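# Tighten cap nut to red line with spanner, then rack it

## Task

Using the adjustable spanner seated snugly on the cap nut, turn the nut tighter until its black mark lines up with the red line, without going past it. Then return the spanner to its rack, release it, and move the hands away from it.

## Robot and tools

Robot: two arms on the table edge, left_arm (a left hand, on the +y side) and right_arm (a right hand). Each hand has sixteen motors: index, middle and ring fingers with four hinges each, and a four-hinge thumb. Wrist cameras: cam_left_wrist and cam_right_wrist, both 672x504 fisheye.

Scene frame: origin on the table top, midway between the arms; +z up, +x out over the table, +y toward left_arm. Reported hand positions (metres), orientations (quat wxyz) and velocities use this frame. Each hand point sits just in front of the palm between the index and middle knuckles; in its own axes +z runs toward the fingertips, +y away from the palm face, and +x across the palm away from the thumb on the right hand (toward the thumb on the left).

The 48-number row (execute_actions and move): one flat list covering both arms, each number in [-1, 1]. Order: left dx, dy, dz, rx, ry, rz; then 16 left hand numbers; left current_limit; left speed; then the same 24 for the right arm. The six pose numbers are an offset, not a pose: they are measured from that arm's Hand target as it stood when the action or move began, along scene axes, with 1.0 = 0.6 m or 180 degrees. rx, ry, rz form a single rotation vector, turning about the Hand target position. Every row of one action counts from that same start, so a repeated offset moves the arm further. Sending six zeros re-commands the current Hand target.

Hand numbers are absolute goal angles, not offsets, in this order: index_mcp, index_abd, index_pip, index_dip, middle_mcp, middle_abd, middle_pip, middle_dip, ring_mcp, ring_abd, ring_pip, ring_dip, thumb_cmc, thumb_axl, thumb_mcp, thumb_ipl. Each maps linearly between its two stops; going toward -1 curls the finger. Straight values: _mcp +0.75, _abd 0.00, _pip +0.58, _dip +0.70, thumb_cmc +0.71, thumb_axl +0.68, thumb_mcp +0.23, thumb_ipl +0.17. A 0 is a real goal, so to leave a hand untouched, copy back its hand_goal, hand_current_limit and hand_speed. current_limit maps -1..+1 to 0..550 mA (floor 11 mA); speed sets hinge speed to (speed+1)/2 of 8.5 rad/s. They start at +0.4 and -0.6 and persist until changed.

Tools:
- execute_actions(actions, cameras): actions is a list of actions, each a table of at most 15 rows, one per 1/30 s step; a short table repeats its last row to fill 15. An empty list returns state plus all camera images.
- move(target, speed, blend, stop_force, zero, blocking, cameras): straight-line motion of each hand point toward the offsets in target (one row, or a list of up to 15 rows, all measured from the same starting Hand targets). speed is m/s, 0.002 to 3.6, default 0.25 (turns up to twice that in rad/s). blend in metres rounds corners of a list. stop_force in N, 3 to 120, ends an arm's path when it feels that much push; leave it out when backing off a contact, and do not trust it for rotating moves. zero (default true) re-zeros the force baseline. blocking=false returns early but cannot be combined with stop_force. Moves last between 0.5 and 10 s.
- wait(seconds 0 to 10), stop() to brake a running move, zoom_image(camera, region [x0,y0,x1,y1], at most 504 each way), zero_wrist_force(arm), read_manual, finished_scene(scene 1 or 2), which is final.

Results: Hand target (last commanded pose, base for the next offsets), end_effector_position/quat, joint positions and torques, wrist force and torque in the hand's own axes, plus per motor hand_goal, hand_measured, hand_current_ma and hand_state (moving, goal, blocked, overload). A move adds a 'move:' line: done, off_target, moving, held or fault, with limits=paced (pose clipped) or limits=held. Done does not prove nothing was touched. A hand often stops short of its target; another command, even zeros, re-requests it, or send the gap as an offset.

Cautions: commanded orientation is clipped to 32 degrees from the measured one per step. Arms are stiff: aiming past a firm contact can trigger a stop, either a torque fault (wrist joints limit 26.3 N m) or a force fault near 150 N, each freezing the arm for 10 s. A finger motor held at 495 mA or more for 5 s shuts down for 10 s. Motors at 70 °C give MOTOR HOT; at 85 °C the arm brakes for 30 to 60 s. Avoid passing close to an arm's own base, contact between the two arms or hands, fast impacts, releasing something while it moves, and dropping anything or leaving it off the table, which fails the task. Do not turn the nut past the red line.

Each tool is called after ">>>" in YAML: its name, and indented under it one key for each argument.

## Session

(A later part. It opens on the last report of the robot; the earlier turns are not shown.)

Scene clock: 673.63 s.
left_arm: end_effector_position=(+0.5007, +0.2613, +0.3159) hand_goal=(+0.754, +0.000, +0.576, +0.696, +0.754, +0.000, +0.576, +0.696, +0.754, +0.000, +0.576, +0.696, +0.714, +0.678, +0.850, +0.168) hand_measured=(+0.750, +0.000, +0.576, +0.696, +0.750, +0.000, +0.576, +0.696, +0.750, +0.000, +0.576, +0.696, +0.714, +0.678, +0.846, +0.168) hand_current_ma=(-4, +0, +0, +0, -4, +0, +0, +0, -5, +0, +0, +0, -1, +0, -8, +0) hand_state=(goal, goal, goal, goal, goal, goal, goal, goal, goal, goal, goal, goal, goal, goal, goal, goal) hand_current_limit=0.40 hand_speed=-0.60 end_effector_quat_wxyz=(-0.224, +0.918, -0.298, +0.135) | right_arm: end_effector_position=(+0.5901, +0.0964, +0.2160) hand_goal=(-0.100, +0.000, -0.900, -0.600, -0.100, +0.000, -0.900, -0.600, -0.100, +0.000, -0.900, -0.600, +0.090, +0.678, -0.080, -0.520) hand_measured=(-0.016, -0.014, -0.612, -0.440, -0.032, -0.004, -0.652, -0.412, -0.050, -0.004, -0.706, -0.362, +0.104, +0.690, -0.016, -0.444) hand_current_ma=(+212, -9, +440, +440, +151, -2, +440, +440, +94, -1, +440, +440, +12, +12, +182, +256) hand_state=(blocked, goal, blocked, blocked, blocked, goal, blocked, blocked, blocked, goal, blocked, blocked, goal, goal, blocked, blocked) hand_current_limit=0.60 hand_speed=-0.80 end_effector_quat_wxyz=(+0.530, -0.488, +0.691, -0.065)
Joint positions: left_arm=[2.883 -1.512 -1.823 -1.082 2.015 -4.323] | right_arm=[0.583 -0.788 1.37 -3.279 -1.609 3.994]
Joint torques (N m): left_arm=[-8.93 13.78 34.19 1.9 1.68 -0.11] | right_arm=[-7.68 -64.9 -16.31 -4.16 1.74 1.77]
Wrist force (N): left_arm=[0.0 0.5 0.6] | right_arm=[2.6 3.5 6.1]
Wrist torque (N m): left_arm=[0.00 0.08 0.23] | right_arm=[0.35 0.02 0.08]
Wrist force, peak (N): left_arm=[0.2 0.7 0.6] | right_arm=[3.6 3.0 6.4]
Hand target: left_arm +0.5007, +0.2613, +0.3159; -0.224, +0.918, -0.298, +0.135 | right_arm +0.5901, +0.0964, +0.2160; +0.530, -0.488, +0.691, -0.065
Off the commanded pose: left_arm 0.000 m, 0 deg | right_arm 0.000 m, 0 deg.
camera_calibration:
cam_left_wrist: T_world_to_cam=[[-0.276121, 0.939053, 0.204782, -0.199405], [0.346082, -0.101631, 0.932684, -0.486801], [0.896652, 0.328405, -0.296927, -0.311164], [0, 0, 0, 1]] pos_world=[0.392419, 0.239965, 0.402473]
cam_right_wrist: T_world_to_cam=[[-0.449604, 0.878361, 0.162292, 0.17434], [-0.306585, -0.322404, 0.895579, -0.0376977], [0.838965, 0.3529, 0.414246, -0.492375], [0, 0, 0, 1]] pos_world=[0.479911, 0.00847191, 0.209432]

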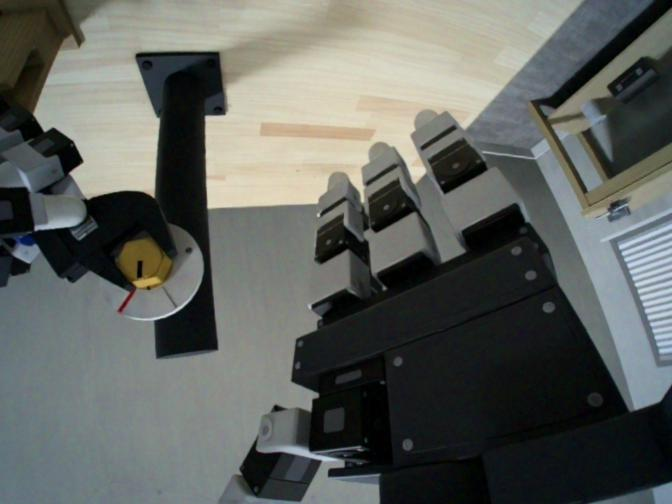

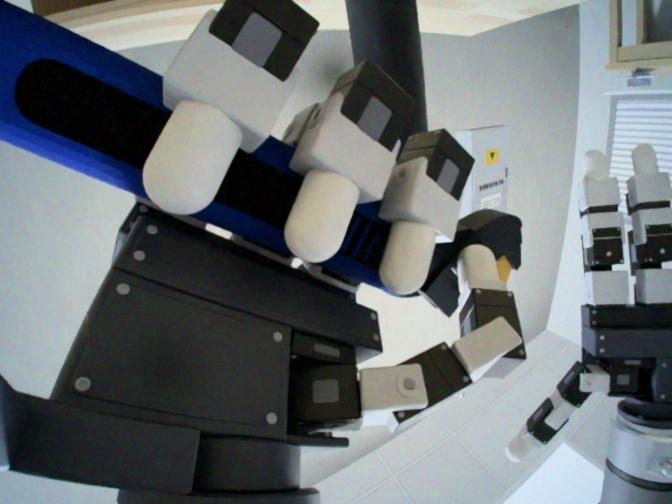

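>>> execute_actions:
  actions:
    - [[0,0,0,0,0,0,0.754,0,0.576,0.696,0.754,0,0.576,0.696,0.754,0,0.576,0.696,0.714,0.678,0.85,0.168,0.4,-0.6,0,0,0,0,0,0,-0.10,0,-0.90,-0.60,-0.10,0,-0.90,-0.60,-0.10,0,-0.90,-0.60,0.09,0.678,0.16,-0.60,0.2,-0.6]]
    - [[0,0,0,0,0,0,0.754,0,0.576,0.696,0.754,0,0.576,0.696,0.754,0,0.576,0.696,0.714,0.678,0.85,0.168,0.4,-0.6,0,0,0,0,0,0,-0.10,0,-0.90,-0.60,-0.10,0,-0.90,-0.60,-0.10,0,-0.90,-0.60,0.24,0.678,0.16,-0.50,0.2,-0.6]]
    - [[0,0,0,0,0,0,0.754,0,0.576,0.696,0.754,0,0.576,0.696,0.754,0,0.576,0.696,0.714,0.678,0.85,0.168,0.4,-0.6,0,0,0,0,0,0,-0.10,0,-0.90,-0.60,-0.10,0,-0.90,-0.60,-0.10,0,-0.90,-0.60,0.23,0.678,-0.03,-0.43,0.4,-0.7]]
  cameras: ["all"]

>>> zoom_image:
  camera: "cam_left_wrist"
  region: [60, 180, 220, 330]

>>> zoom_image:
  camera: "cam_right_wrist"
  region: [400, 180, 560, 340]

Scene clock: 676.73 s.
left_arm: end_effector_position=(+0.5007, +0.2613, +0.3159) hand_goal=(+0.754, +0.000, +0.576, +0.696, +0.754, +0.000, +0.576, +0.696, +0.754, +0.000, +0.576, +0.696, +0.714, +0.678, +0.850, +0.168) hand_measured=(+0.750, +0.000, +0.576, +0.696, +0.750, +0.000, +0.576, +0.696, +0.750, +0.000, +0.576, +0.696, +0.714, +0.678, +0.846, +0.168) hand_current_ma=(-4, +0, +0, +0, -4, +0, +0, +0, -5, +0, +0, +0, -1, +0, -8, +0) hand_state=(goal, goal, goal, goal, goal, goal, goal, goal, goal, goal, goal, goal, goal, goal, goal, goal) hand_current_limit=0.40 hand_speed=-0.60 end_effector_quat_wxyz=(-0.224, +0.918, -0.298, +0.135) | right_arm: end_effector_position=(+0.5901, +0.0964, +0.2160) hand_goal=(-0.100, +0.000, -0.900, -0.600, -0.100, +0.000, -0.900, -0.600, -0.100, +0.000, -0.900, -0.600, +0.230, +0.678, -0.030, -0.430) hand_measured=(-0.016, -0.014, -0.612, -0.440, -0.032, -0.004, -0.652, -0.412, -0.050, -0.004, -0.706, -0.362, +0.220, +0.678, +0.024, -0.426) hand_current_ma=(+209, -9, +385, +385, +149, -2, +385, +385, +93, -1, +385, +385, -6, +0, +142, +3) hand_state=(blocked, goal, blocked, blocked, blocked, goal, blocked, blocked, blocked, goal, blocked, blocked, goal, goal, blocked, goal) hand_current_limit=0.40 hand_speed=-0.70 end_effector_quat_wxyz=(+0.530, -0.488, +0.691, -0.065)
Joint positions: left_arm=[2.883 -1.512 -1.823 -1.082 2.015 -4.323] | right_arm=[0.583 -0.788 1.37 -3.279 -1.609 3.994]
Joint torques (N m): left_arm=[-9.79 14.19 33.65 2.04 1.58 -0.44] | right_arm=[-8.38 -62.2 -16.85 -3.09 1.52 1.67]
Wrist force (N): left_arm=[-0.2 0.4 0.3] | right_arm=[4.0 2.6 4.2]
Wrist torque (N m): left_arm=[0.01 0.10 0.22] | right_arm=[0.40 -0.19 0.24]
Wrist force, peak (N): left_arm=[-0.1 0.8 0.5] | right_arm=[3.7 2.2 8.2]
Hand target: left_arm +0.5007, +0.2613, +0.3159; -0.224, +0.918, -0.298, +0.135 | right_arm +0.5901, +0.0964, +0.2160; +0.530, -0.488, +0.691, -0.065
Off the commanded pose: left_arm 0.000 m, 0 deg | right_arm 0.000 m, 0 deg.
camera_calibration:
cam_left_wrist: T_world_to_cam=[[-0.276121, 0.939053, 0.204782, -0.199405], [0.346082, -0.101631, 0.932684, -0.486801], [0.896652, 0.328405, -0.296927, -0.311164], [0, 0, 0, 1]] pos_world=[0.392419, 0.239965, 0.402473]
cam_right_wrist: T_world_to_cam=[[-0.449604, 0.878361, 0.162292, 0.17434], [-0.306585, -0.322404, 0.895579, -0.0376977], [0.838965, 0.3529, 0.414246, -0.492375], [0, 0, 0, 1]] pos_world=[0.479911, 0.00847191, 0.209432]

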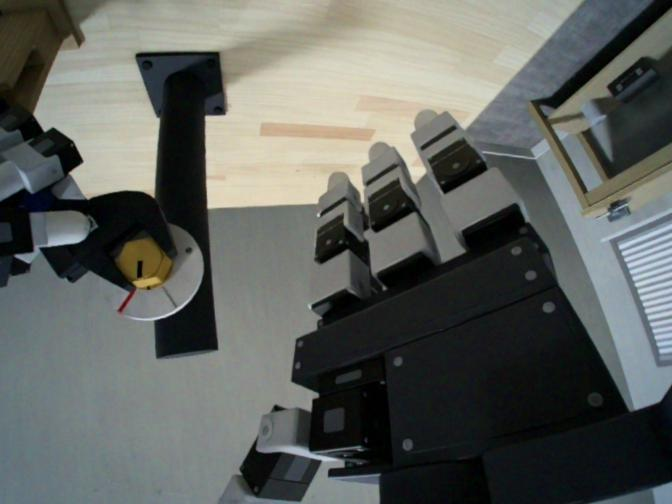

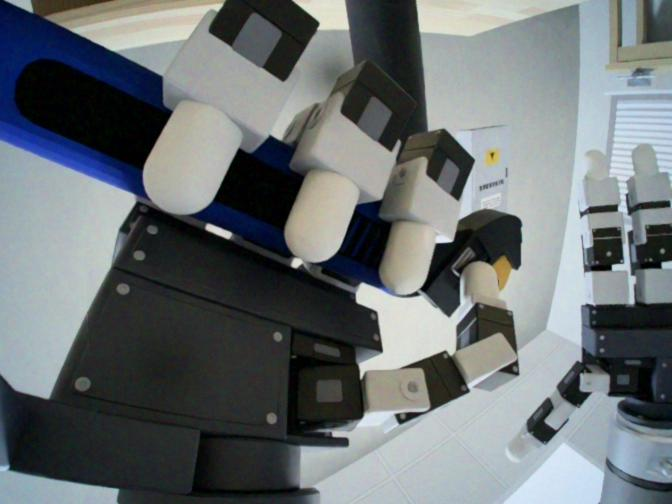

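Scaled by 3.150 from the camera's 672x504 image, which has a finer 960x720 frame.

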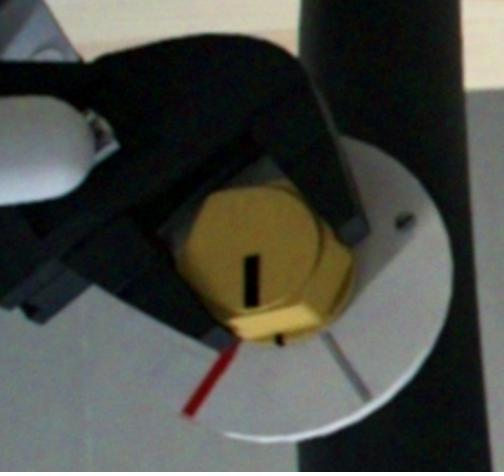

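Scaled by 3.150 from the camera's 672x504 image, which has a finer 960x720 frame.

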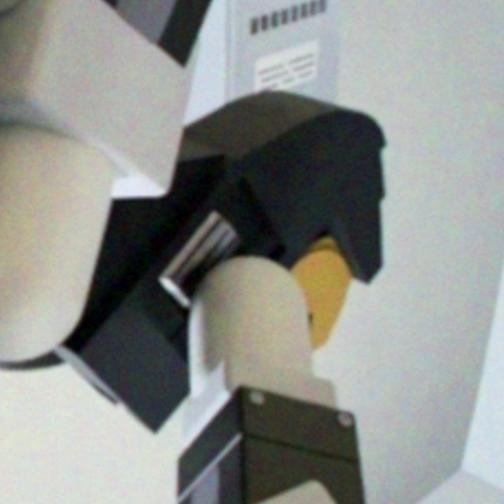

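>>> execute_actions:
  actions:
    - [[0,0,0,0,0,0,0.754,0,0.576,0.696,0.754,0,0.576,0.696,0.754,0,0.576,0.696,0.714,0.678,0.85,0.168,0.4,-0.6,0,0,0,0,0,0,-0.10,0,-0.90,-0.60,-0.10,0,-0.90,-0.60,-0.10,0,-0.90,-0.60,0.17,0.678,-0.04,-0.50,0.5,-0.8]]
    - [[0,0,0,0,0,0,0.754,0,0.576,0.696,0.754,0,0.576,0.696,0.754,0,0.576,0.696,0.714,0.678,0.85,0.168,0.4,-0.6,0,0,0,0,0,0,-0.10,0,-0.90,-0.60,-0.10,0,-0.90,-0.60,-0.10,0,-0.90,-0.60,0.12,0.678,-0.04,-0.57,0.6,-0.8]]
  cameras: []

>>> execute_actions:
  actions:
    - [[0,0,0,0,0,0,0.754,0,0.576,0.696,0.754,0,0.576,0.696,0.754,0,0.576,0.696,0.714,0.678,0.85,0.168,0.4,-0.6,0,0,0,0,0,0,-0.10,0,-0.90,-0.60,-0.10,0,-0.90,-0.60,-0.10,0,-0.90,-0.60,0.08,0.678,-0.04,-0.62,0.6,-0.8]]
  cameras: ["all"]

>>> zoom_image:
  camera: "cam_left_wrist"
  region: [60, 180, 220, 330]

>>> zoom_image:
  camera: "cam_right_wrist"
  region: [400, 180, 560, 340]

Scene clock: 678.47 s.
left_arm: end_effector_position=(+0.5007, +0.2613, +0.3159) hand_goal=(+0.754, +0.000, +0.576, +0.696, +0.754, +0.000, +0.576, +0.696, +0.754, +0.000, +0.576, +0.696, +0.714, +0.678, +0.850, +0.168) hand_measured=(+0.750, +0.000, +0.576, +0.696, +0.750, +0.000, +0.576, +0.696, +0.750, +0.000, +0.576, +0.696, +0.714, +0.678, +0.846, +0.168) hand_current_ma=(-4, +0, +0, +0, -4, +0, +0, +0, -5, +0, +0, +0, -1, +0, -8, +0) hand_state=(goal, goal, goal, goal, goal, goal, goal, goal, goal, goal, goal, goal, goal, goal, goal, goal) hand_current_limit=0.40 hand_speed=-0.60 end_effector_quat_wxyz=(-0.224, +0.918, -0.298, +0.135) | right_arm: end_effector_position=(+0.5901, +0.0964, +0.2160) hand_goal=(-0.100, +0.000, -0.900, -0.600, -0.100, +0.000, -0.900, -0.600, -0.100, +0.000, -0.900, -0.600, +0.120, +0.678, -0.040, -0.570) hand_measured=(-0.016, -0.014, -0.612, -0.440, -0.032, -0.004, -0.652, -0.412, -0.050, -0.004, -0.706, -0.362, +0.126, +0.688, +0.022, -0.514) hand_current_ma=(+209, -9, +440, +440, +149, -2, +440, +440, +93, -1, +440, +440, +3, +9, +174, +162) hand_state=(blocked, goal, blocked, blocked, blocked, goal, blocked, blocked, blocked, goal, blocked, blocked, goal, goal, blocked, blocked) hand_current_limit=0.60 hand_speed=-0.80 end_effector_quat_wxyz=(+0.530, -0.488, +0.691, -0.065)
Joint positions: left_arm=[2.883 -1.512 -1.823 -1.082 2.015 -4.323] | right_arm=[0.583 -0.788 1.37 -3.279 -1.609 3.994]
Joint torques (N m): left_arm=[-8.98 14.78 34.12 2.06 1.7 -0.52] | right_arm=[-7.97 -60.28 -16.53 -2.57 1.55 1.66]
Wrist force (N): left_arm=[0.1 0.3 0.3] | right_arm=[1.9 3.6 7.0]
Wrist torque (N m): left_arm=[0.00 0.06 0.25] | right_arm=[0.32 0.13 0.08]
Wrist force, peak (N): left_arm=[-0.1 0.5 0.8] | right_arm=[2.2 3.7 7.0]
Hand target: left_arm +0.5007, +0.2613, +0.3159; -0.224, +0.918, -0.298, +0.135 | right_arm +0.5901, +0.0964, +0.2160; +0.530, -0.488, +0.691, -0.065
Off the commanded pose: left_arm 0.000 m, 0 deg | right_arm 0.000 m, 0 deg.
No camera images: "cameras" was empty.

Scene clock: 679.33 s.
left_arm: end_effector_position=(+0.5007, +0.2613, +0.3159) hand_goal=(+0.754, +0.000, +0.576, +0.696, +0.754, +0.000, +0.576, +0.696, +0.754, +0.000, +0.576, +0.696, +0.714, +0.678, +0.850, +0.168) hand_measured=(+0.750, +0.000, +0.576, +0.696, +0.750, +0.000, +0.576, +0.696, +0.750, +0.000, +0.576, +0.696, +0.714, +0.678, +0.846, +0.168) hand_current_ma=(-4, +0, +0, +0, -4, +0, +0, +0, -5, +0, +0, +0, -1, +0, -8, +0) hand_state=(goal, goal, goal, goal, goal, goal, goal, goal, goal, goal, goal, goal, goal, goal, goal, goal) hand_current_limit=0.40 hand_speed=-0.60 end_effector_quat_wxyz=(-0.224, +0.918, -0.298, +0.135) | right_arm: end_effector_position=(+0.5901, +0.0964, +0.2160) hand_goal=(-0.100, +0.000, -0.900, -0.600, -0.100, +0.000, -0.900, -0.600, -0.100, +0.000, -0.900, -0.600, +0.080, +0.678, -0.040, -0.620) hand_measured=(-0.016, -0.014, -0.612, -0.440, -0.032, -0.004, -0.652, -0.412, -0.050, -0.004, -0.706, -0.364, +0.052, +0.666, -0.006, -0.604) hand_current_ma=(+209, -9, +440, +440, +149, -2, +440, +440, +93, -1, +440, +440, -35, -13, +70, +25) hand_state=(blocked, goal, blocked, blocked, blocked, goal, blocked, blocked, blocked, goal, blocked, blocked, blocked, goal, blocked, goal) hand_current_limit=0.60 hand_speed=-0.80 end_effector_quat_wxyz=(+0.530, -0.488, +0.691, -0.065)
Joint positions: left_arm=[2.883 -1.512 -1.823 -1.082 2.015 -4.323] | right_arm=[0.583 -0.788 1.37 -3.279 -1.609 3.994]
Joint torques (N m): left_arm=[-8.85 13.49 34.34 1.94 1.56 -0.38] | right_arm=[-8.01 -59.48 -16.4 -2.58 1.51 1.67]
Wrist force (N): left_arm=[0.0 0.4 0.4] | right_arm=[3.8 3.3 6.5]
Wrist torque (N m): left_arm=[0.01 0.08 0.24] | right_arm=[0.38 0.11 0.13]
Wrist force, peak (N): left_arm=[0.3 0.4 0.6] | right_arm=[4.2 3.5 7.1]
Hand target: left_arm +0.5007, +0.2613, +0.3159; -0.224, +0.918, -0.298, +0.135 | right_arm +0.5901, +0.0964, +0.2160; +0.530, -0.488, +0.691, -0.065
Off the commanded pose: left_arm 0.000 m, 0 deg | right_arm 0.000 m, 0 deg.
camera_calibration:
cam_left_wrist: T_world_to_cam=[[-0.276121, 0.939053, 0.204782, -0.199405], [0.346082, -0.101631, 0.932684, -0.486801], [0.896652, 0.328405, -0.296927, -0.311164], [0, 0, 0, 1]] pos_world=[0.392419, 0.239965, 0.402473]
cam_right_wrist: T_world_to_cam=[[-0.449604, 0.878361, 0.162292, 0.17434], [-0.306585, -0.322404, 0.895579, -0.0376977], [0.838965, 0.3529, 0.414246, -0.492375], [0, 0, 0, 1]] pos_world=[0.479911, 0.00847191, 0.209432]

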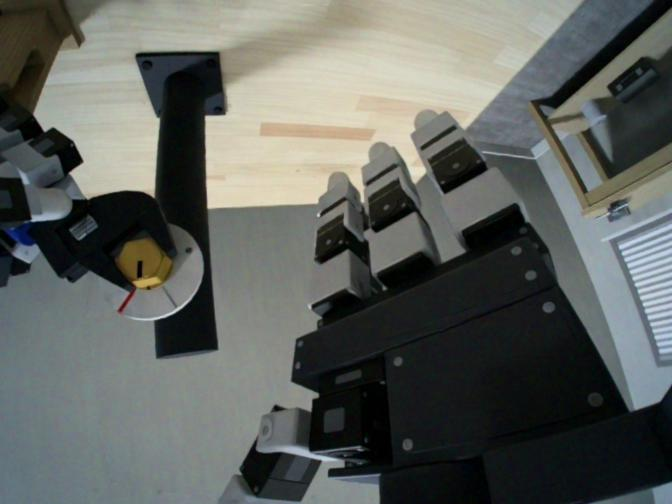

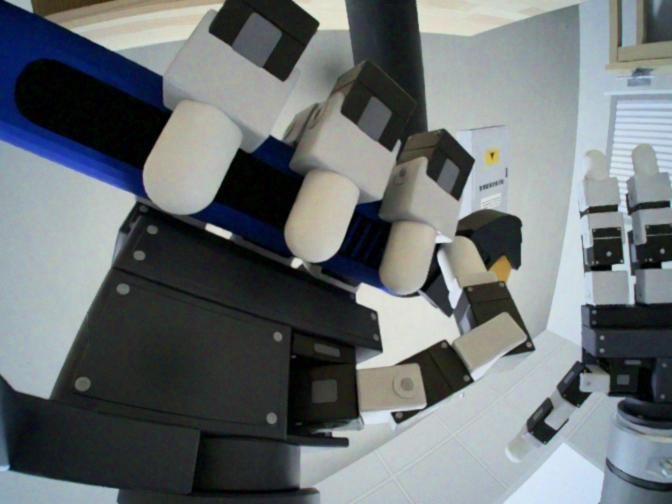

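Scaled by 3.150 from the camera's 672x504 image, which has a finer 960x720 frame.

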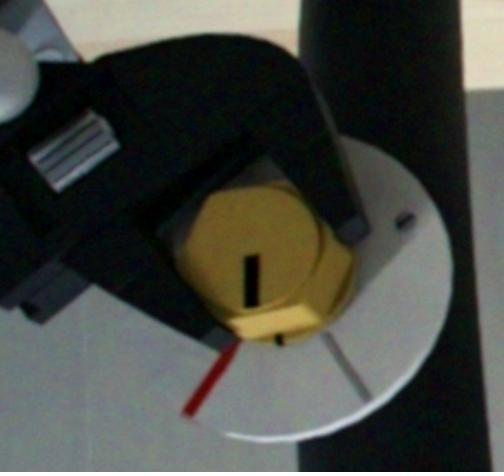

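Scaled by 3.150 from the camera's 672x504 image, which has a finer 960x720 frame.

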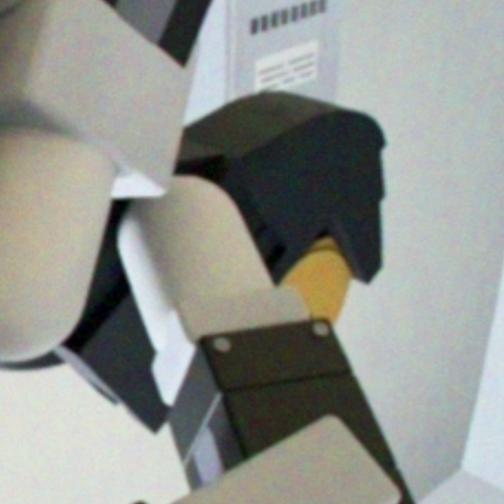

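>>> execute_actions:
  actions:
    - [[0,0,0,0,0,0,0.754,0,0.576,0.696,0.754,0,0.576,0.696,0.754,0,0.576,0.696,0.714,0.678,0.85,0.168,0.4,-0.6,0,0,0,0,0,0,-0.10,0,-0.90,-0.60,-0.10,0,-0.90,-0.60,-0.10,0,-0.90,-0.60,0.08,0.678,0.25,-0.66,0.2,-0.6]]
    - [[0,0,0,0,0,0,0.754,0,0.576,0.696,0.754,0,0.576,0.696,0.754,0,0.576,0.696,0.714,0.678,0.85,0.168,0.4,-0.6,0,0,0,0,0,0,-0.10,0,-0.90,-0.60,-0.10,0,-0.90,-0.60,-0.10,0,-0.90,-0.60,0.26,0.678,0.6,-0.66,0.2,-0.4]]
  cameras: ["all"]

>>> zoom_image:
  camera: "cam_right_wrist"
  region: [420, 190, 540, 310]

>>> zoom_image:
  camera: "cam_left_wrist"
  region: [80, 200, 190, 310]

Scene clock: 681.03 s.
left_arm: end_effector_position=(+0.5007, +0.2613, +0.3159) hand_goal=(+0.754, +0.000, +0.576, +0.696, +0.754, +0.000, +0.576, +0.696, +0.754, +0.000, +0.576, +0.696, +0.714, +0.678, +0.850, +0.168) hand_measured=(+0.750, +0.000, +0.576, +0.696, +0.750, +0.000, +0.576, +0.696, +0.750, +0.000, +0.576, +0.696, +0.714, +0.678, +0.846, +0.168) hand_current_ma=(-4, +0, +0, +0, -4, +0, +0, +0, -5, +0, +0, +0, -1, +0, -8, +0) hand_state=(goal, goal, goal, goal, goal, goal, goal, goal, goal, goal, goal, goal, goal, goal, goal, goal) hand_current_limit=0.40 hand_speed=-0.60 end_effector_quat_wxyz=(-0.224, +0.918, -0.298, +0.135) | right_arm: end_effector_position=(+0.5901, +0.0964, +0.2160) hand_goal=(-0.100, +0.000, -0.900, -0.600, -0.100, +0.000, -0.900, -0.600, -0.100, +0.000, -0.900, -0.600, +0.260, +0.678, +0.600, -0.660) hand_measured=(-0.016, -0.014, -0.612, -0.440, -0.032, -0.004, -0.652, -0.412, -0.050, -0.004, -0.706, -0.364, +0.240, +0.676, +0.596, -0.658) hand_current_ma=(+208, -9, +330, +330, +148, -2, +330, +330, +93, -1, +330, +330, -20, +0, -3, +1) hand_state=(blocked, goal, blocked, blocked, blocked, goal, blocked, blocked, blocked, goal, blocked, blocked, goal, goal, goal, goal) hand_current_limit=0.20 hand_speed=-0.40 end_effector_quat_wxyz=(+0.530, -0.488, +0.691, -0.065)
Joint positions: left_arm=[2.883 -1.512 -1.823 -1.082 2.015 -4.323] | right_arm=[0.583 -0.788 1.37 -3.279 -1.609 3.994]
Joint torques (N m): left_arm=[-9.33 14.53 33.35 2.01 1.64 -0.39] | right_arm=[-7.96 -57.38 -16.84 -3.3 1.4 1.65]
Wrist force (N): left_arm=[0.1 0.4 0.4] | right_arm=[2.5 2.6 8.1]
Wrist torque (N m): left_arm=[0.00 0.07 0.23] | right_arm=[0.30 0.22 0.20]
Wrist force, peak (N): left_arm=[0.0 0.7 0.6] | right_arm=[2.6 3.0 8.4]
Hand target: left_arm +0.5007, +0.2613, +0.3159; -0.224, +0.918, -0.298, +0.135 | right_arm +0.5901, +0.0964, +0.2160; +0.530, -0.488, +0.691, -0.065
Off the commanded pose: left_arm 0.000 m, 0 deg | right_arm 0.000 m, 0 deg.
camera_calibration:
cam_left_wrist: T_world_to_cam=[[-0.276121, 0.939053, 0.204782, -0.199405], [0.346082, -0.101631, 0.932684, -0.486801], [0.896652, 0.328405, -0.296927, -0.311164], [0, 0, 0, 1]] pos_world=[0.392419, 0.239965, 0.402473]
cam_right_wrist: T_world_to_cam=[[-0.449604, 0.878361, 0.162292, 0.17434], [-0.306585, -0.322404, 0.895579, -0.0376977], [0.838965, 0.3529, 0.414246, -0.492375], [0, 0, 0, 1]] pos_world=[0.479911, 0.00847191, 0.209432]

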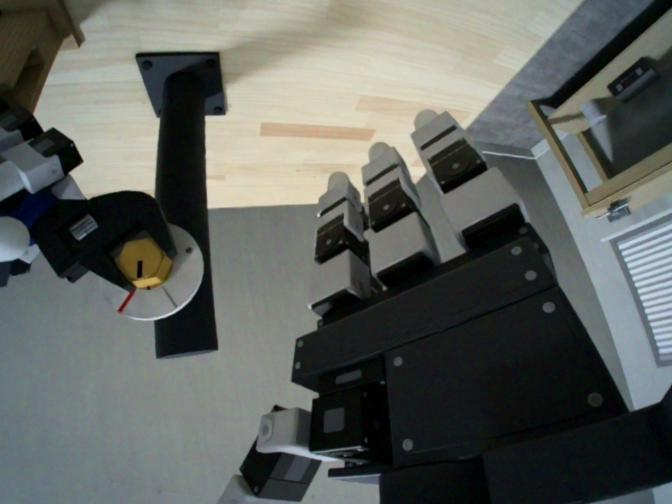

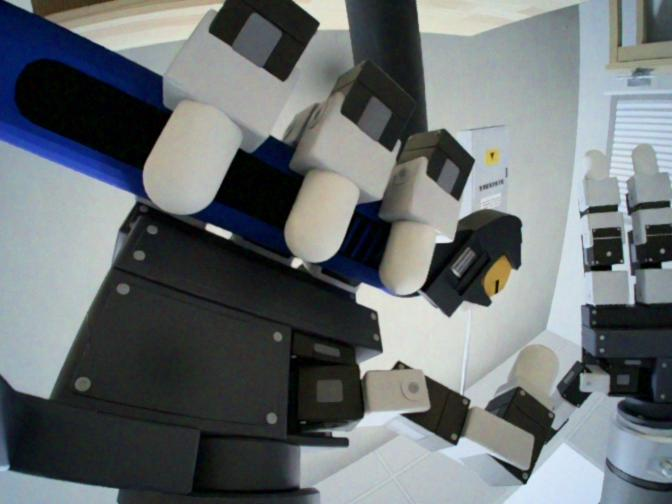

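Scaled by 4.200 from the camera's 672x504 image, which has a finer 960x720 frame.

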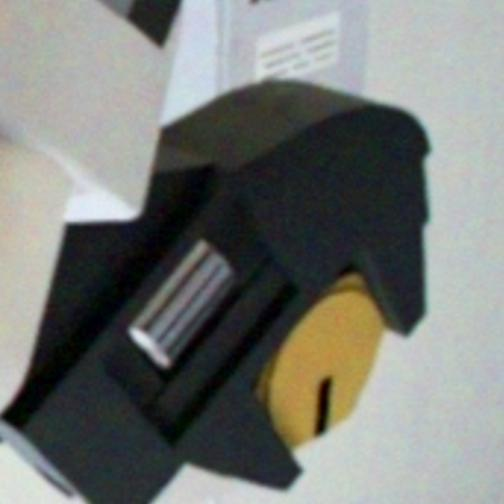

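Scaled by 4.582 from the camera's 672x504 image, which has a finer 960x720 frame.

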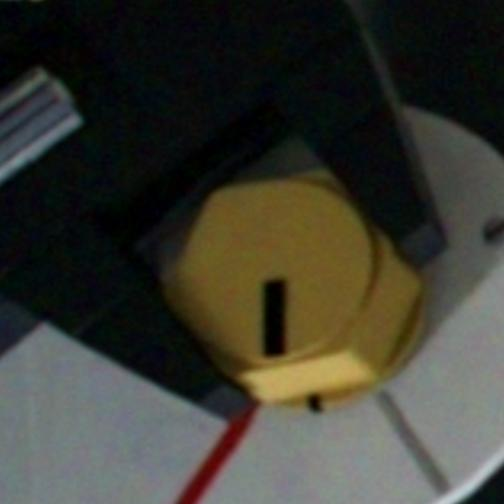

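>>> zoom_image:
  camera: "cam_right_wrist"
  region: [440, 235, 490, 285]

>>> zoom_image:
  camera: "cam_left_wrist"
  region: [60, 200, 110, 250]

Scaled by 10.080 from the camera's 672x504 image, which has a finer 960x720 frame.

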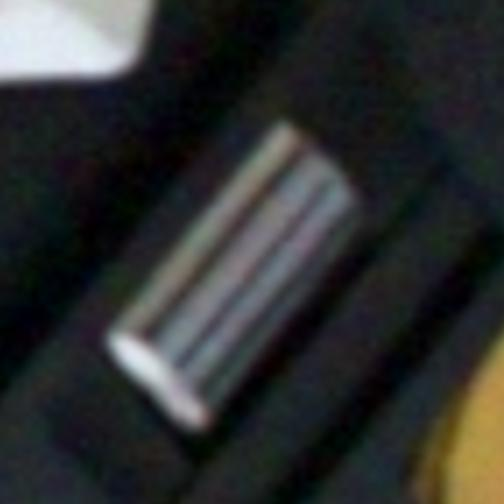

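Scaled by 10.080 from the camera's 672x504 image, which has a finer 960x720 frame.

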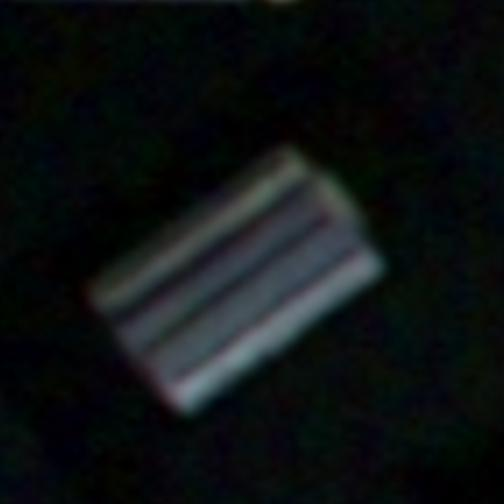

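>>> execute_actions:
  actions:
    - [[0,0,0,0,0,0,0.754,0,0.576,0.696,0.754,0,0.576,0.696,0.754,0,0.576,0.696,0.714,0.678,0.85,0.168,0.4,-0.6,0,0,0,0,0,0,-0.10,0,-0.90,-0.60,-0.10,0,-0.90,-0.60,-0.10,0,-0.90,-0.60,0.25,0.678,0.2,-0.48,0.2,-0.4]]
    - [[0,0,0,0,0,0,0.754,0,0.576,0.696,0.754,0,0.576,0.696,0.754,0,0.576,0.696,0.714,0.678,0.85,0.168,0.4,-0.6,0,0,0,0,0,0,-0.10,0,-0.90,-0.60,-0.10,0,-0.90,-0.60,-0.10,0,-0.90,-0.60,0.24,0.678,0.03,-0.42,0.3,-0.7]]
    - [[0,0,0,0,0,0,0.754,0,0.576,0.696,0.754,0,0.576,0.696,0.754,0,0.576,0.696,0.714,0.678,0.85,0.168,0.4,-0.6,0,0,0,0,0,0,-0.10,0,-0.90,-0.60,-0.10,0,-0.90,-0.60,-0.10,0,-0.90,-0.60,0.24,0.678,-0.06,-0.42,0.5,-0.7]]
  cameras: []

>>> execute_actions:
  actions:
    - [[0,0,0,0,0,0,0.754,0,0.576,0.696,0.754,0,0.576,0.696,0.754,0,0.576,0.696,0.714,0.678,0.85,0.168,0.4,-0.6,0,0,0,0,0,0,-0.10,0,-0.90,-0.60,-0.10,0,-0.90,-0.60,-0.10,0,-0.90,-0.60,0.18,0.678,-0.07,-0.49,0.6,-0.85]]
    - [[0,0,0,0,0,0,0.754,0,0.576,0.696,0.754,0,0.576,0.696,0.754,0,0.576,0.696,0.714,0.678,0.85,0.168,0.4,-0.6,0,0,0,0,0,0,-0.10,0,-0.90,-0.60,-0.10,0,-0.90,-0.60,-0.10,0,-0.90,-0.60,0.13,0.678,-0.07,-0.56,0.6,-0.85]]
  cameras: ["all"]

>>> zoom_image:
  camera: "cam_left_wrist"
  region: [60, 200, 110, 250]

>>> zoom_image:
  camera: "cam_right_wrist"
  region: [420, 190, 540, 310]

Scene clock: 684.13 s.
left_arm: end_effector_position=(+0.5007, +0.2613, +0.3159) hand_goal=(+0.754, +0.000, +0.576, +0.696, +0.754, +0.000, +0.576, +0.696, +0.754, +0.000, +0.576, +0.696, +0.714, +0.678, +0.850, +0.168) hand_measured=(+0.750, +0.000, +0.576, +0.696, +0.750, +0.000, +0.576, +0.696, +0.750, +0.000, +0.576, +0.696, +0.714, +0.678, +0.846, +0.168) hand_current_ma=(-4, +0, +0, +0, -4, +0, +0, +0, -5, +0, +0, +0, -1, +0, -8, +0) hand_state=(goal, goal, goal, goal, goal, goal, goal, goal, goal, goal, goal, goal, goal, goal, goal, goal) hand_current_limit=0.40 hand_speed=-0.60 end_effector_quat_wxyz=(-0.224, +0.918, -0.298, +0.135) | right_arm: end_effector_position=(+0.5901, +0.0964, +0.2160) hand_goal=(-0.100, +0.000, -0.900, -0.600, -0.100, +0.000, -0.900, -0.600, -0.100, +0.000, -0.900, -0.600, +0.240, +0.678, -0.060, -0.420) hand_measured=(-0.016, -0.014, -0.612, -0.440, -0.032, -0.004, -0.652, -0.412, -0.050, -0.004, -0.706, -0.364, +0.234, +0.676, +0.018, -0.412) hand_current_ma=(+207, -9, +413, +412, +147, -2, +413, +413, +92, -1, +413, +412, -3, +0, +254, +6) hand_state=(blocked, goal, blocked, blocked, blocked, goal, blocked, blocked, blocked, goal, blocked, blocked, goal, goal, blocked, goal) hand_current_limit=0.50 hand_speed=-0.70 end_effector_quat_wxyz=(+0.530, -0.488, +0.691, -0.065)
Joint positions: left_arm=[2.883 -1.512 -1.823 -1.082 2.015 -4.323] | right_arm=[0.583 -0.788 1.37 -3.279 -1.609 3.994]
Joint torques (N m): left_arm=[-8.76 14.29 34.19 2.02 1.58 -0.21] | right_arm=[-8.33 -54.94 -16.89 -4.73 1.3 1.59]
Wrist force (N): left_arm=[0.0 0.4 0.4] | right_arm=[4.2 3.0 3.7]
Wrist torque (N m): left_arm=[0.00 0.08 0.24] | right_arm=[0.42 -0.31 0.25]
Wrist force, peak (N): left_arm=[0.0 0.8 0.6] | right_arm=[2.1 2.7 8.2]
Hand target: left_arm +0.5007, +0.2613, +0.3159; -0.224, +0.918, -0.298, +0.135 | right_arm +0.5901, +0.0964, +0.2160; +0.530, -0.488, +0.691, -0.065
Off the commanded pose: left_arm 0.000 m, 0 deg | right_arm 0.000 m, 0 deg.
No camera images: "cameras" was empty.

Scene clock: 685.33 s.
left_arm: end_effector_position=(+0.5007, +0.2613, +0.3159) hand_goal=(+0.754, +0.000, +0.576, +0.696, +0.754, +0.000, +0.576, +0.696, +0.754, +0.000, +0.576, +0.696, +0.714, +0.678, +0.850, +0.168) hand_measured=(+0.750, +0.000, +0.576, +0.696, +0.750, +0.000, +0.576, +0.696, +0.750, +0.000, +0.576, +0.696, +0.714, +0.678, +0.846, +0.168) hand_current_ma=(-4, +0, +0, +0, -4, +0, +0, +0, -5, +0, +0, +0, -1, +0, -8, +0) hand_state=(goal, goal, goal, goal, goal, goal, goal, goal, goal, goal, goal, goal, goal, goal, goal, goal) hand_current_limit=0.40 hand_speed=-0.60 end_effector_quat_wxyz=(-0.224, +0.918, -0.298, +0.135) | right_arm: end_effector_position=(+0.5901, +0.0964, +0.2160) hand_goal=(-0.100, +0.000, -0.900, -0.600, -0.100, +0.000, -0.900, -0.600, -0.100, +0.000, -0.900, -0.600, +0.130, +0.678, -0.070, -0.560) hand_measured=(-0.016, -0.014, -0.612, -0.440, -0.032, -0.004, -0.652, -0.412, -0.050, -0.004, -0.706, -0.364, +0.198, +0.704, +0.018, -0.426) hand_current_ma=(+207, -9, +440, +440, +147, -2, +440, +440, +92, -1, +440, +440, +144, +40, +303, +440) hand_state=(blocked, goal, blocked, blocked, blocked, goal, blocked, blocked, blocked, goal, blocked, blocked, blocked, blocked, blocked, blocked) hand_current_limit=0.60 hand_speed=-0.85 end_effector_quat_wxyz=(+0.530, -0.488, +0.691, -0.065)
Joint positions: left_arm=[2.883 -1.512 -1.823 -1.082 2.015 -4.323] | right_arm=[0.583 -0.788 1.37 -3.279 -1.609 3.994]
Joint torques (N m): left_arm=[-8.98 14.38 34.08 1.98 1.74 -0.5] | right_arm=[-7.91 -53.91 -16.97 -5.27 1.29 1.54]
Wrist force (N): left_arm=[0.0 0.2 0.7] | right_arm=[1.0 3.8 6.4]
Wrist torque (N m): left_arm=[-0.05 0.08 0.24] | right_arm=[0.35 0.01 0.09]
Wrist force, peak (N): left_arm=[-0.2 0.6 0.6] | right_arm=[1.0 3.8 6.4]
Hand target: left_arm +0.5007, +0.2613, +0.3159; -0.224, +0.918, -0.298, +0.135 | right_arm +0.5901, +0.0964, +0.2160; +0.530, -0.488, +0.691, -0.065
Off the commanded pose: left_arm 0.000 m, 0 deg | right_arm 0.000 m, 0 deg.
camera_calibration:
cam_left_wrist: T_world_to_cam=[[-0.276121, 0.939053, 0.204782, -0.199405], [0.346082, -0.101631, 0.932684, -0.486801], [0.896652, 0.328405, -0.296927, -0.311164], [0, 0, 0, 1]] pos_world=[0.392419, 0.239965, 0.402473]
cam_right_wrist: T_world_to_cam=[[-0.449604, 0.878361, 0.162292, 0.17434], [-0.306585, -0.322404, 0.895579, -0.0376977], [0.838965, 0.3529, 0.414246, -0.492375], [0, 0, 0, 1]] pos_world=[0.479911, 0.00847191, 0.209432]

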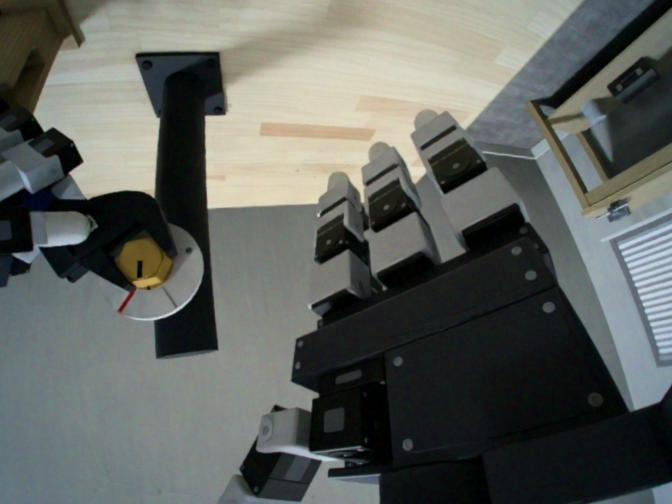

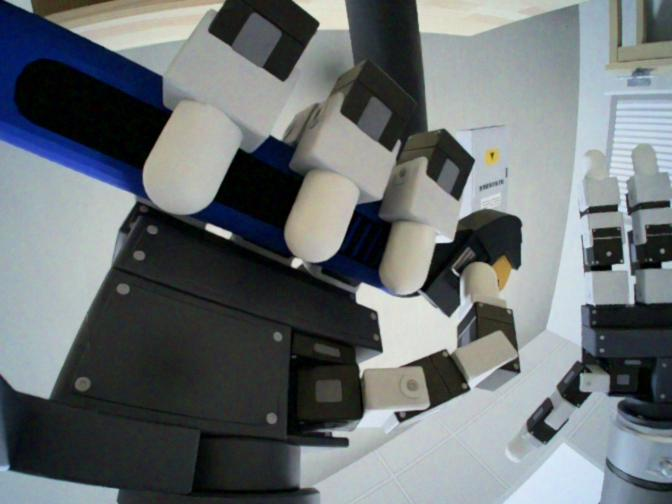

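Scaled by 10.080 from the camera's 672x504 image, which has a finer 960x720 frame.

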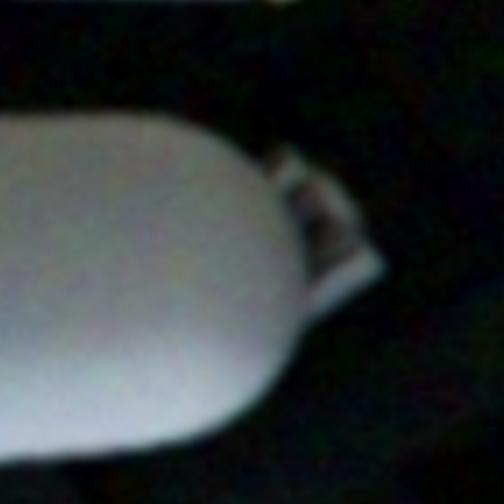

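Scaled by 4.200 from the camera's 672x504 image, which has a finer 960x720 frame.

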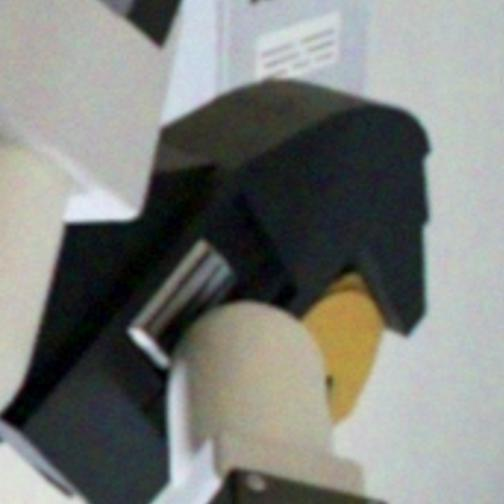

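>>> execute_actions:
  actions:
    - [[0,0,0,0,0,0,0.754,0,0.576,0.696,0.754,0,0.576,0.696,0.754,0,0.576,0.696,0.714,0.678,0.85,0.168,0.4,-0.6,0,0,0,0,0,0,-0.10,0,-0.90,-0.60,-0.10,0,-0.90,-0.60,-0.10,0,-0.90,-0.60,0.10,0.678,-0.07,-0.60,0.7,-0.85]]
    - [[0,0,0,0,0,0,0.754,0,0.576,0.696,0.754,0,0.576,0.696,0.754,0,0.576,0.696,0.714,0.678,0.85,0.168,0.4,-0.6,0,0,0,0,0,0,-0.10,0,-0.90,-0.60,-0.10,0,-0.90,-0.60,-0.10,0,-0.90,-0.60,0.08,0.678,-0.05,-0.62,0.7,-0.85]]
  cameras: ["all"]

>>> zoom_image:
  camera: "cam_left_wrist"
  region: [60, 200, 110, 250]

>>> zoom_image:
  camera: "cam_right_wrist"
  region: [420, 190, 540, 310]

Scene clock: 688.00 s.
left_arm: end_effector_position=(+0.5007, +0.2613, +0.3159) hand_goal=(+0.754, +0.000, +0.576, +0.696, +0.754, +0.000, +0.576, +0.696, +0.754, +0.000, +0.576, +0.696, +0.714, +0.678, +0.850, +0.168) hand_measured=(+0.750, +0.000, +0.576, +0.696, +0.750, +0.000, +0.576, +0.696, +0.750, +0.000, +0.576, +0.696, +0.714, +0.678, +0.846, +0.168) hand_current_ma=(-4, +0, +0, +0, -4, +0, +0, +0, -5, +0, +0, +0, -1, +0, -8, +0) hand_state=(goal, goal, goal, goal, goal, goal, goal, goal, goal, goal, goal, goal, goal, goal, goal, goal) hand_current_limit=0.40 hand_speed=-0.60 end_effector_quat_wxyz=(-0.224, +0.918, -0.298, +0.135) | right_arm: end_effector_position=(+0.5901, +0.0964, +0.2160) hand_goal=(-0.100, +0.000, -0.900, -0.600, -0.100, +0.000, -0.900, -0.600, -0.100, +0.000, -0.900, -0.600, +0.080, +0.678, -0.050, -0.620) hand_measured=(-0.016, -0.014, -0.612, -0.442, -0.032, -0.004, -0.652, -0.414, -0.050, -0.004, -0.706, -0.364, +0.052, +0.666, -0.008, -0.598) hand_current_ma=(+207, -9, +467, +467, +147, -2, +467, +467, +92, -1, +467, +467, -37, -14, +94, +35) hand_state=(blocked, goal, blocked, blocked, blocked, goal, blocked, blocked, blocked, goal, blocked, blocked, blocked, goal, blocked, blocked) hand_current_limit=0.70 hand_speed=-0.85 end_effector_quat_wxyz=(+0.530, -0.488, +0.691, -0.065)
Joint positions: left_arm=[2.883 -1.512 -1.823 -1.082 2.015 -4.323] | right_arm=[0.583 -0.788 1.37 -3.279 -1.609 3.994]
Joint torques (N m): left_arm=[-9.4 13.63 33.79 1.91 1.65 -0.36] | right_arm=[-8.35 -51.62 -16.77 -6.46 1.09 1.6]
Wrist force (N): left_arm=[0.2 0.4 0.7] | right_arm=[3.3 3.5 6.5]
Wrist torque (N m): left_arm=[-0.02 0.07 0.25] | right_arm=[0.35 0.11 0.07]
Wrist force, peak (N): left_arm=[0.4 0.7 0.4] | right_arm=[3.5 4.0 6.8]
Hand target: left_arm +0.5007, +0.2613, +0.3159; -0.224, +0.918, -0.298, +0.135 | right_arm +0.5901, +0.0964, +0.2160; +0.530, -0.488, +0.691, -0.065
Off the commanded pose: left_arm 0.000 m, 0 deg | right_arm 0.000 m, 0 deg.
camera_calibration:
cam_left_wrist: T_world_to_cam=[[-0.276121, 0.939053, 0.204782, -0.199405], [0.346082, -0.101631, 0.932684, -0.486801], [0.896652, 0.328405, -0.296927, -0.311164], [0, 0, 0, 1]] pos_world=[0.392419, 0.239965, 0.402473]
cam_right_wrist: T_world_to_cam=[[-0.449604, 0.878361, 0.162292, 0.17434], [-0.306585, -0.322404, 0.895579, -0.0376977], [0.838965, 0.3529, 0.414246, -0.492375], [0, 0, 0, 1]] pos_world=[0.479911, 0.00847191, 0.209432]

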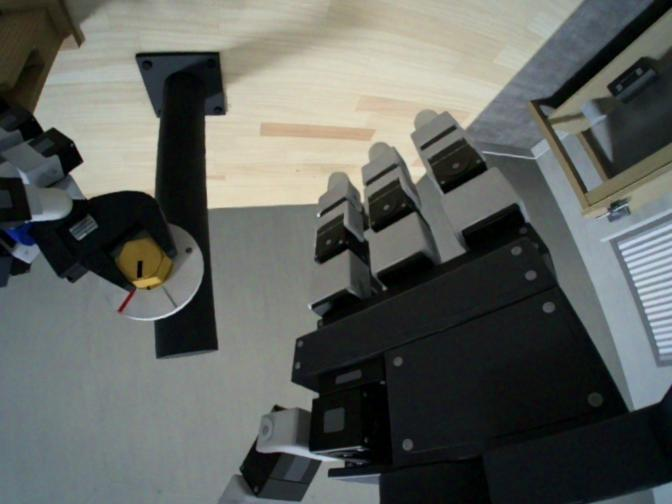

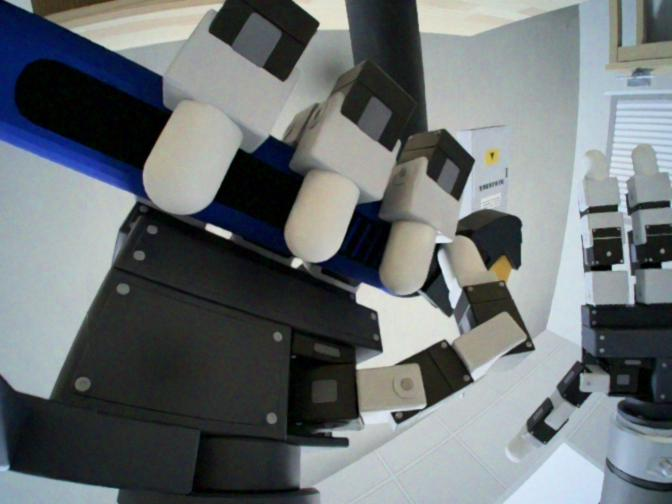

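Scaled by 10.080 from the camera's 672x504 image, which has a finer 960x720 frame.

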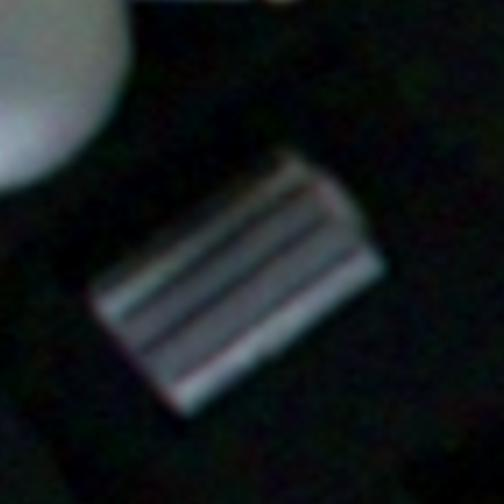

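Scaled by 4.200 from the camera's 672x504 image, which has a finer 960x720 frame.

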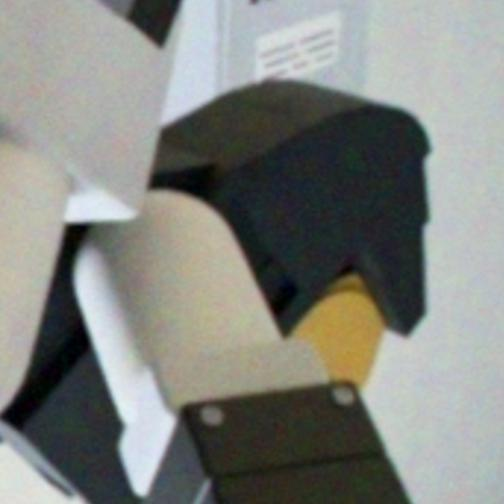

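>>> execute_actions:
  actions:
    - [[0,0,0,0,0,0,0.754,0,0.576,0.696,0.754,0,0.576,0.696,0.754,0,0.576,0.696,0.714,0.678,0.85,0.168,0.4,-0.6,0,0,0,0,0,0,-0.10,0,-0.90,-0.60,-0.10,0,-0.90,-0.60,-0.10,0,-0.90,-0.60,0.08,0.678,0.20,-0.56,0.2,-0.5]]
    - [[0,0,0,0,0,0,0.754,0,0.576,0.696,0.754,0,0.576,0.696,0.754,0,0.576,0.696,0.714,0.678,0.85,0.168,0.4,-0.6,0,0,0,0,0,0,-0.10,0,-0.90,-0.60,-0.10,0,-0.90,-0.60,-0.10,0,-0.90,-0.60,0.215,0.678,0.14,-0.38,0.2,-0.5]]
    - [[0,0,0,0,0,0,0.754,0,0.576,0.696,0.754,0,0.576,0.696,0.754,0,0.576,0.696,0.714,0.678,0.85,0.168,0.4,-0.6,0,0,0,0,0,0,-0.10,0,-0.90,-0.60,-0.10,0,-0.90,-0.60,-0.10,0,-0.90,-0.60,0.205,0.678,0.0,-0.31,0.3,-0.7]]
    - [[0,0,0,0,0,0,0.754,0,0.576,0.696,0.754,0,0.576,0.696,0.754,0,0.576,0.696,0.714,0.678,0.85,0.168,0.4,-0.6,0,0,0,0,0,0,-0.10,0,-0.90,-0.60,-0.10,0,-0.90,-0.60,-0.10,0,-0.90,-0.60,0.205,0.678,-0.08,-0.304,0.4,-0.7]]
  cameras: ["all"]

>>> zoom_image:
  camera: "cam_left_wrist"
  region: [60, 200, 110, 250]

>>> zoom_image:
  camera: "cam_right_wrist"
  region: [420, 190, 540, 310]

Scene clock: 693.03 s.
left_arm: end_effector_position=(+0.5007, +0.2613, +0.3159) hand_goal=(+0.754, +0.000, +0.576, +0.696, +0.754, +0.000, +0.576, +0.696, +0.754, +0.000, +0.576, +0.696, +0.714, +0.678, +0.850, +0.168) hand_measured=(+0.750, +0.000, +0.576, +0.696, +0.750, +0.000, +0.576, +0.696, +0.750, +0.000, +0.576, +0.696, +0.714, +0.678, +0.846, +0.168) hand_current_ma=(-4, +0, +0, +0, -4, +0, +0, +0, -5, +0, +0, +0, -1, +0, -8, +0) hand_state=(goal, goal, goal, goal, goal, goal, goal, goal, goal, goal, goal, goal, goal, goal, goal, goal) hand_current_limit=0.40 hand_speed=-0.60 end_effector_quat_wxyz=(-0.224, +0.918, -0.298, +0.135) | right_arm: end_effector_position=(+0.5901, +0.0964, +0.2160) hand_goal=(-0.100, +0.000, -0.900, -0.600, -0.100, +0.000, -0.900, -0.600, -0.100, +0.000, -0.900, -0.600, +0.206, +0.678, -0.080, -0.304) hand_measured=(-0.016, -0.014, -0.612, -0.442, -0.034, -0.004, -0.652, -0.414, -0.050, -0.004, -0.704, -0.364, +0.196, +0.674, -0.040, -0.300) hand_current_ma=(+205, -9, +385, +385, +146, -2, +385, +385, +91, -1, +385, +385, -7, -2, +86, +2) hand_state=(blocked, goal, blocked, blocked, blocked, goal, blocked, blocked, blocked, goal, blocked, blocked, goal, goal, blocked, goal) hand_current_limit=0.40 hand_speed=-0.70 end_effector_quat_wxyz=(+0.530, -0.488, +0.691, -0.065)
Joint positions: left_arm=[2.883 -1.512 -1.823 -1.082 2.015 -4.323] | right_arm=[0.583 -0.788 1.37 -3.279 -1.609 3.994]
Joint torques (N m): left_arm=[-9.2 14.01 35.16 2.04 1.5 -0.26] | right_arm=[-8.41 -51.18 -17.16 -6.66 0.98 1.48]
Wrist force (N): left_arm=[0.0 0.4 0.2] | right_arm=[3.3 2.6 5.5]
Wrist torque (N m): left_arm=[0.02 0.08 0.23] | right_arm=[0.30 -0.07 0.21]
Wrist force, peak (N): left_arm=[0.1 0.5 0.8] | right_arm=[2.3 2.9 8.3]
Hand target: left_arm +0.5007, +0.2613, +0.3159; -0.224, +0.918, -0.298, +0.135 | right_arm +0.5901, +0.0964, +0.2160; +0.530, -0.488, +0.691, -0.065
Off the commanded pose: left_arm 0.000 m, 0 deg | right_arm 0.000 m, 0 deg.
camera_calibration:
cam_left_wrist: T_world_to_cam=[[-0.276121, 0.939053, 0.204782, -0.199405], [0.346082, -0.101631, 0.932684, -0.486801], [0.896652, 0.328405, -0.296927, -0.311164], [0, 0, 0, 1]] pos_world=[0.392419, 0.239965, 0.402473]
cam_right_wrist: T_world_to_cam=[[-0.449604, 0.878361, 0.162292, 0.17434], [-0.306585, -0.322404, 0.895579, -0.0376977], [0.838965, 0.3529, 0.414246, -0.492375], [0, 0, 0, 1]] pos_world=[0.479911, 0.00847191, 0.209432]

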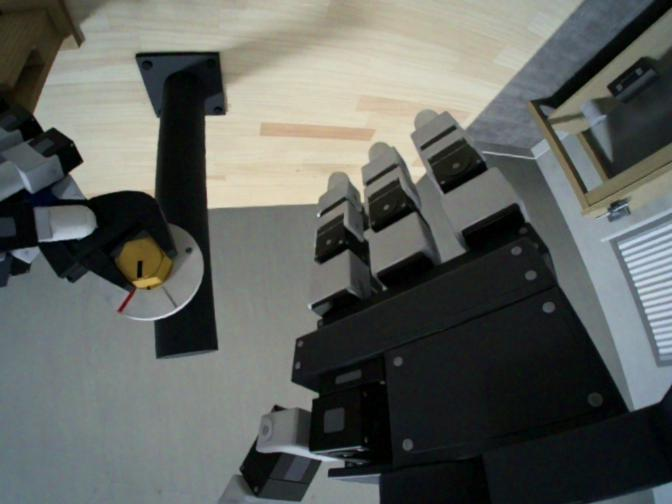

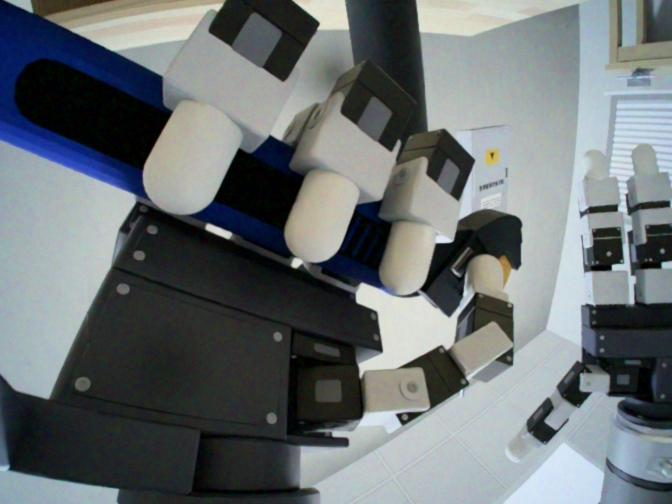

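Scaled by 10.080 from the camera's 672x504 image, which has a finer 960x720 frame.

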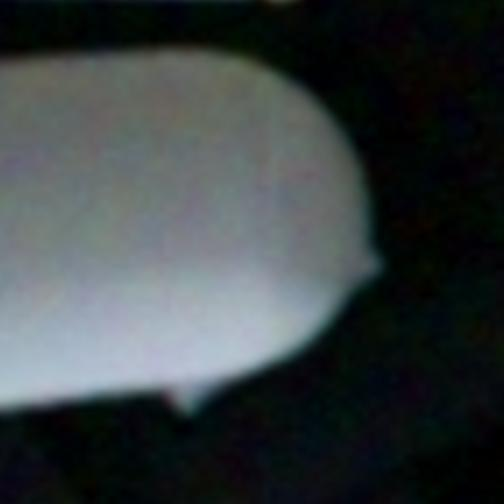

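Scaled by 4.200 from the camera's 672x504 image, which has a finer 960x720 frame.

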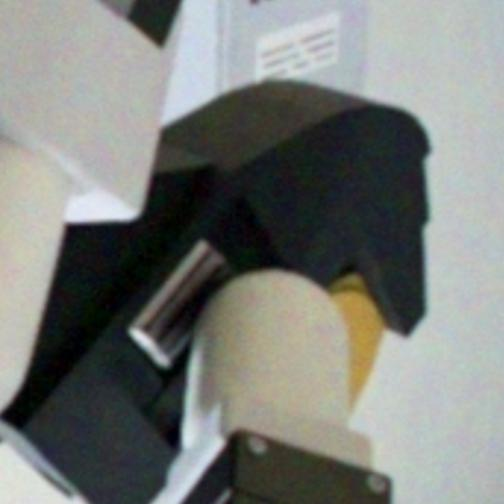

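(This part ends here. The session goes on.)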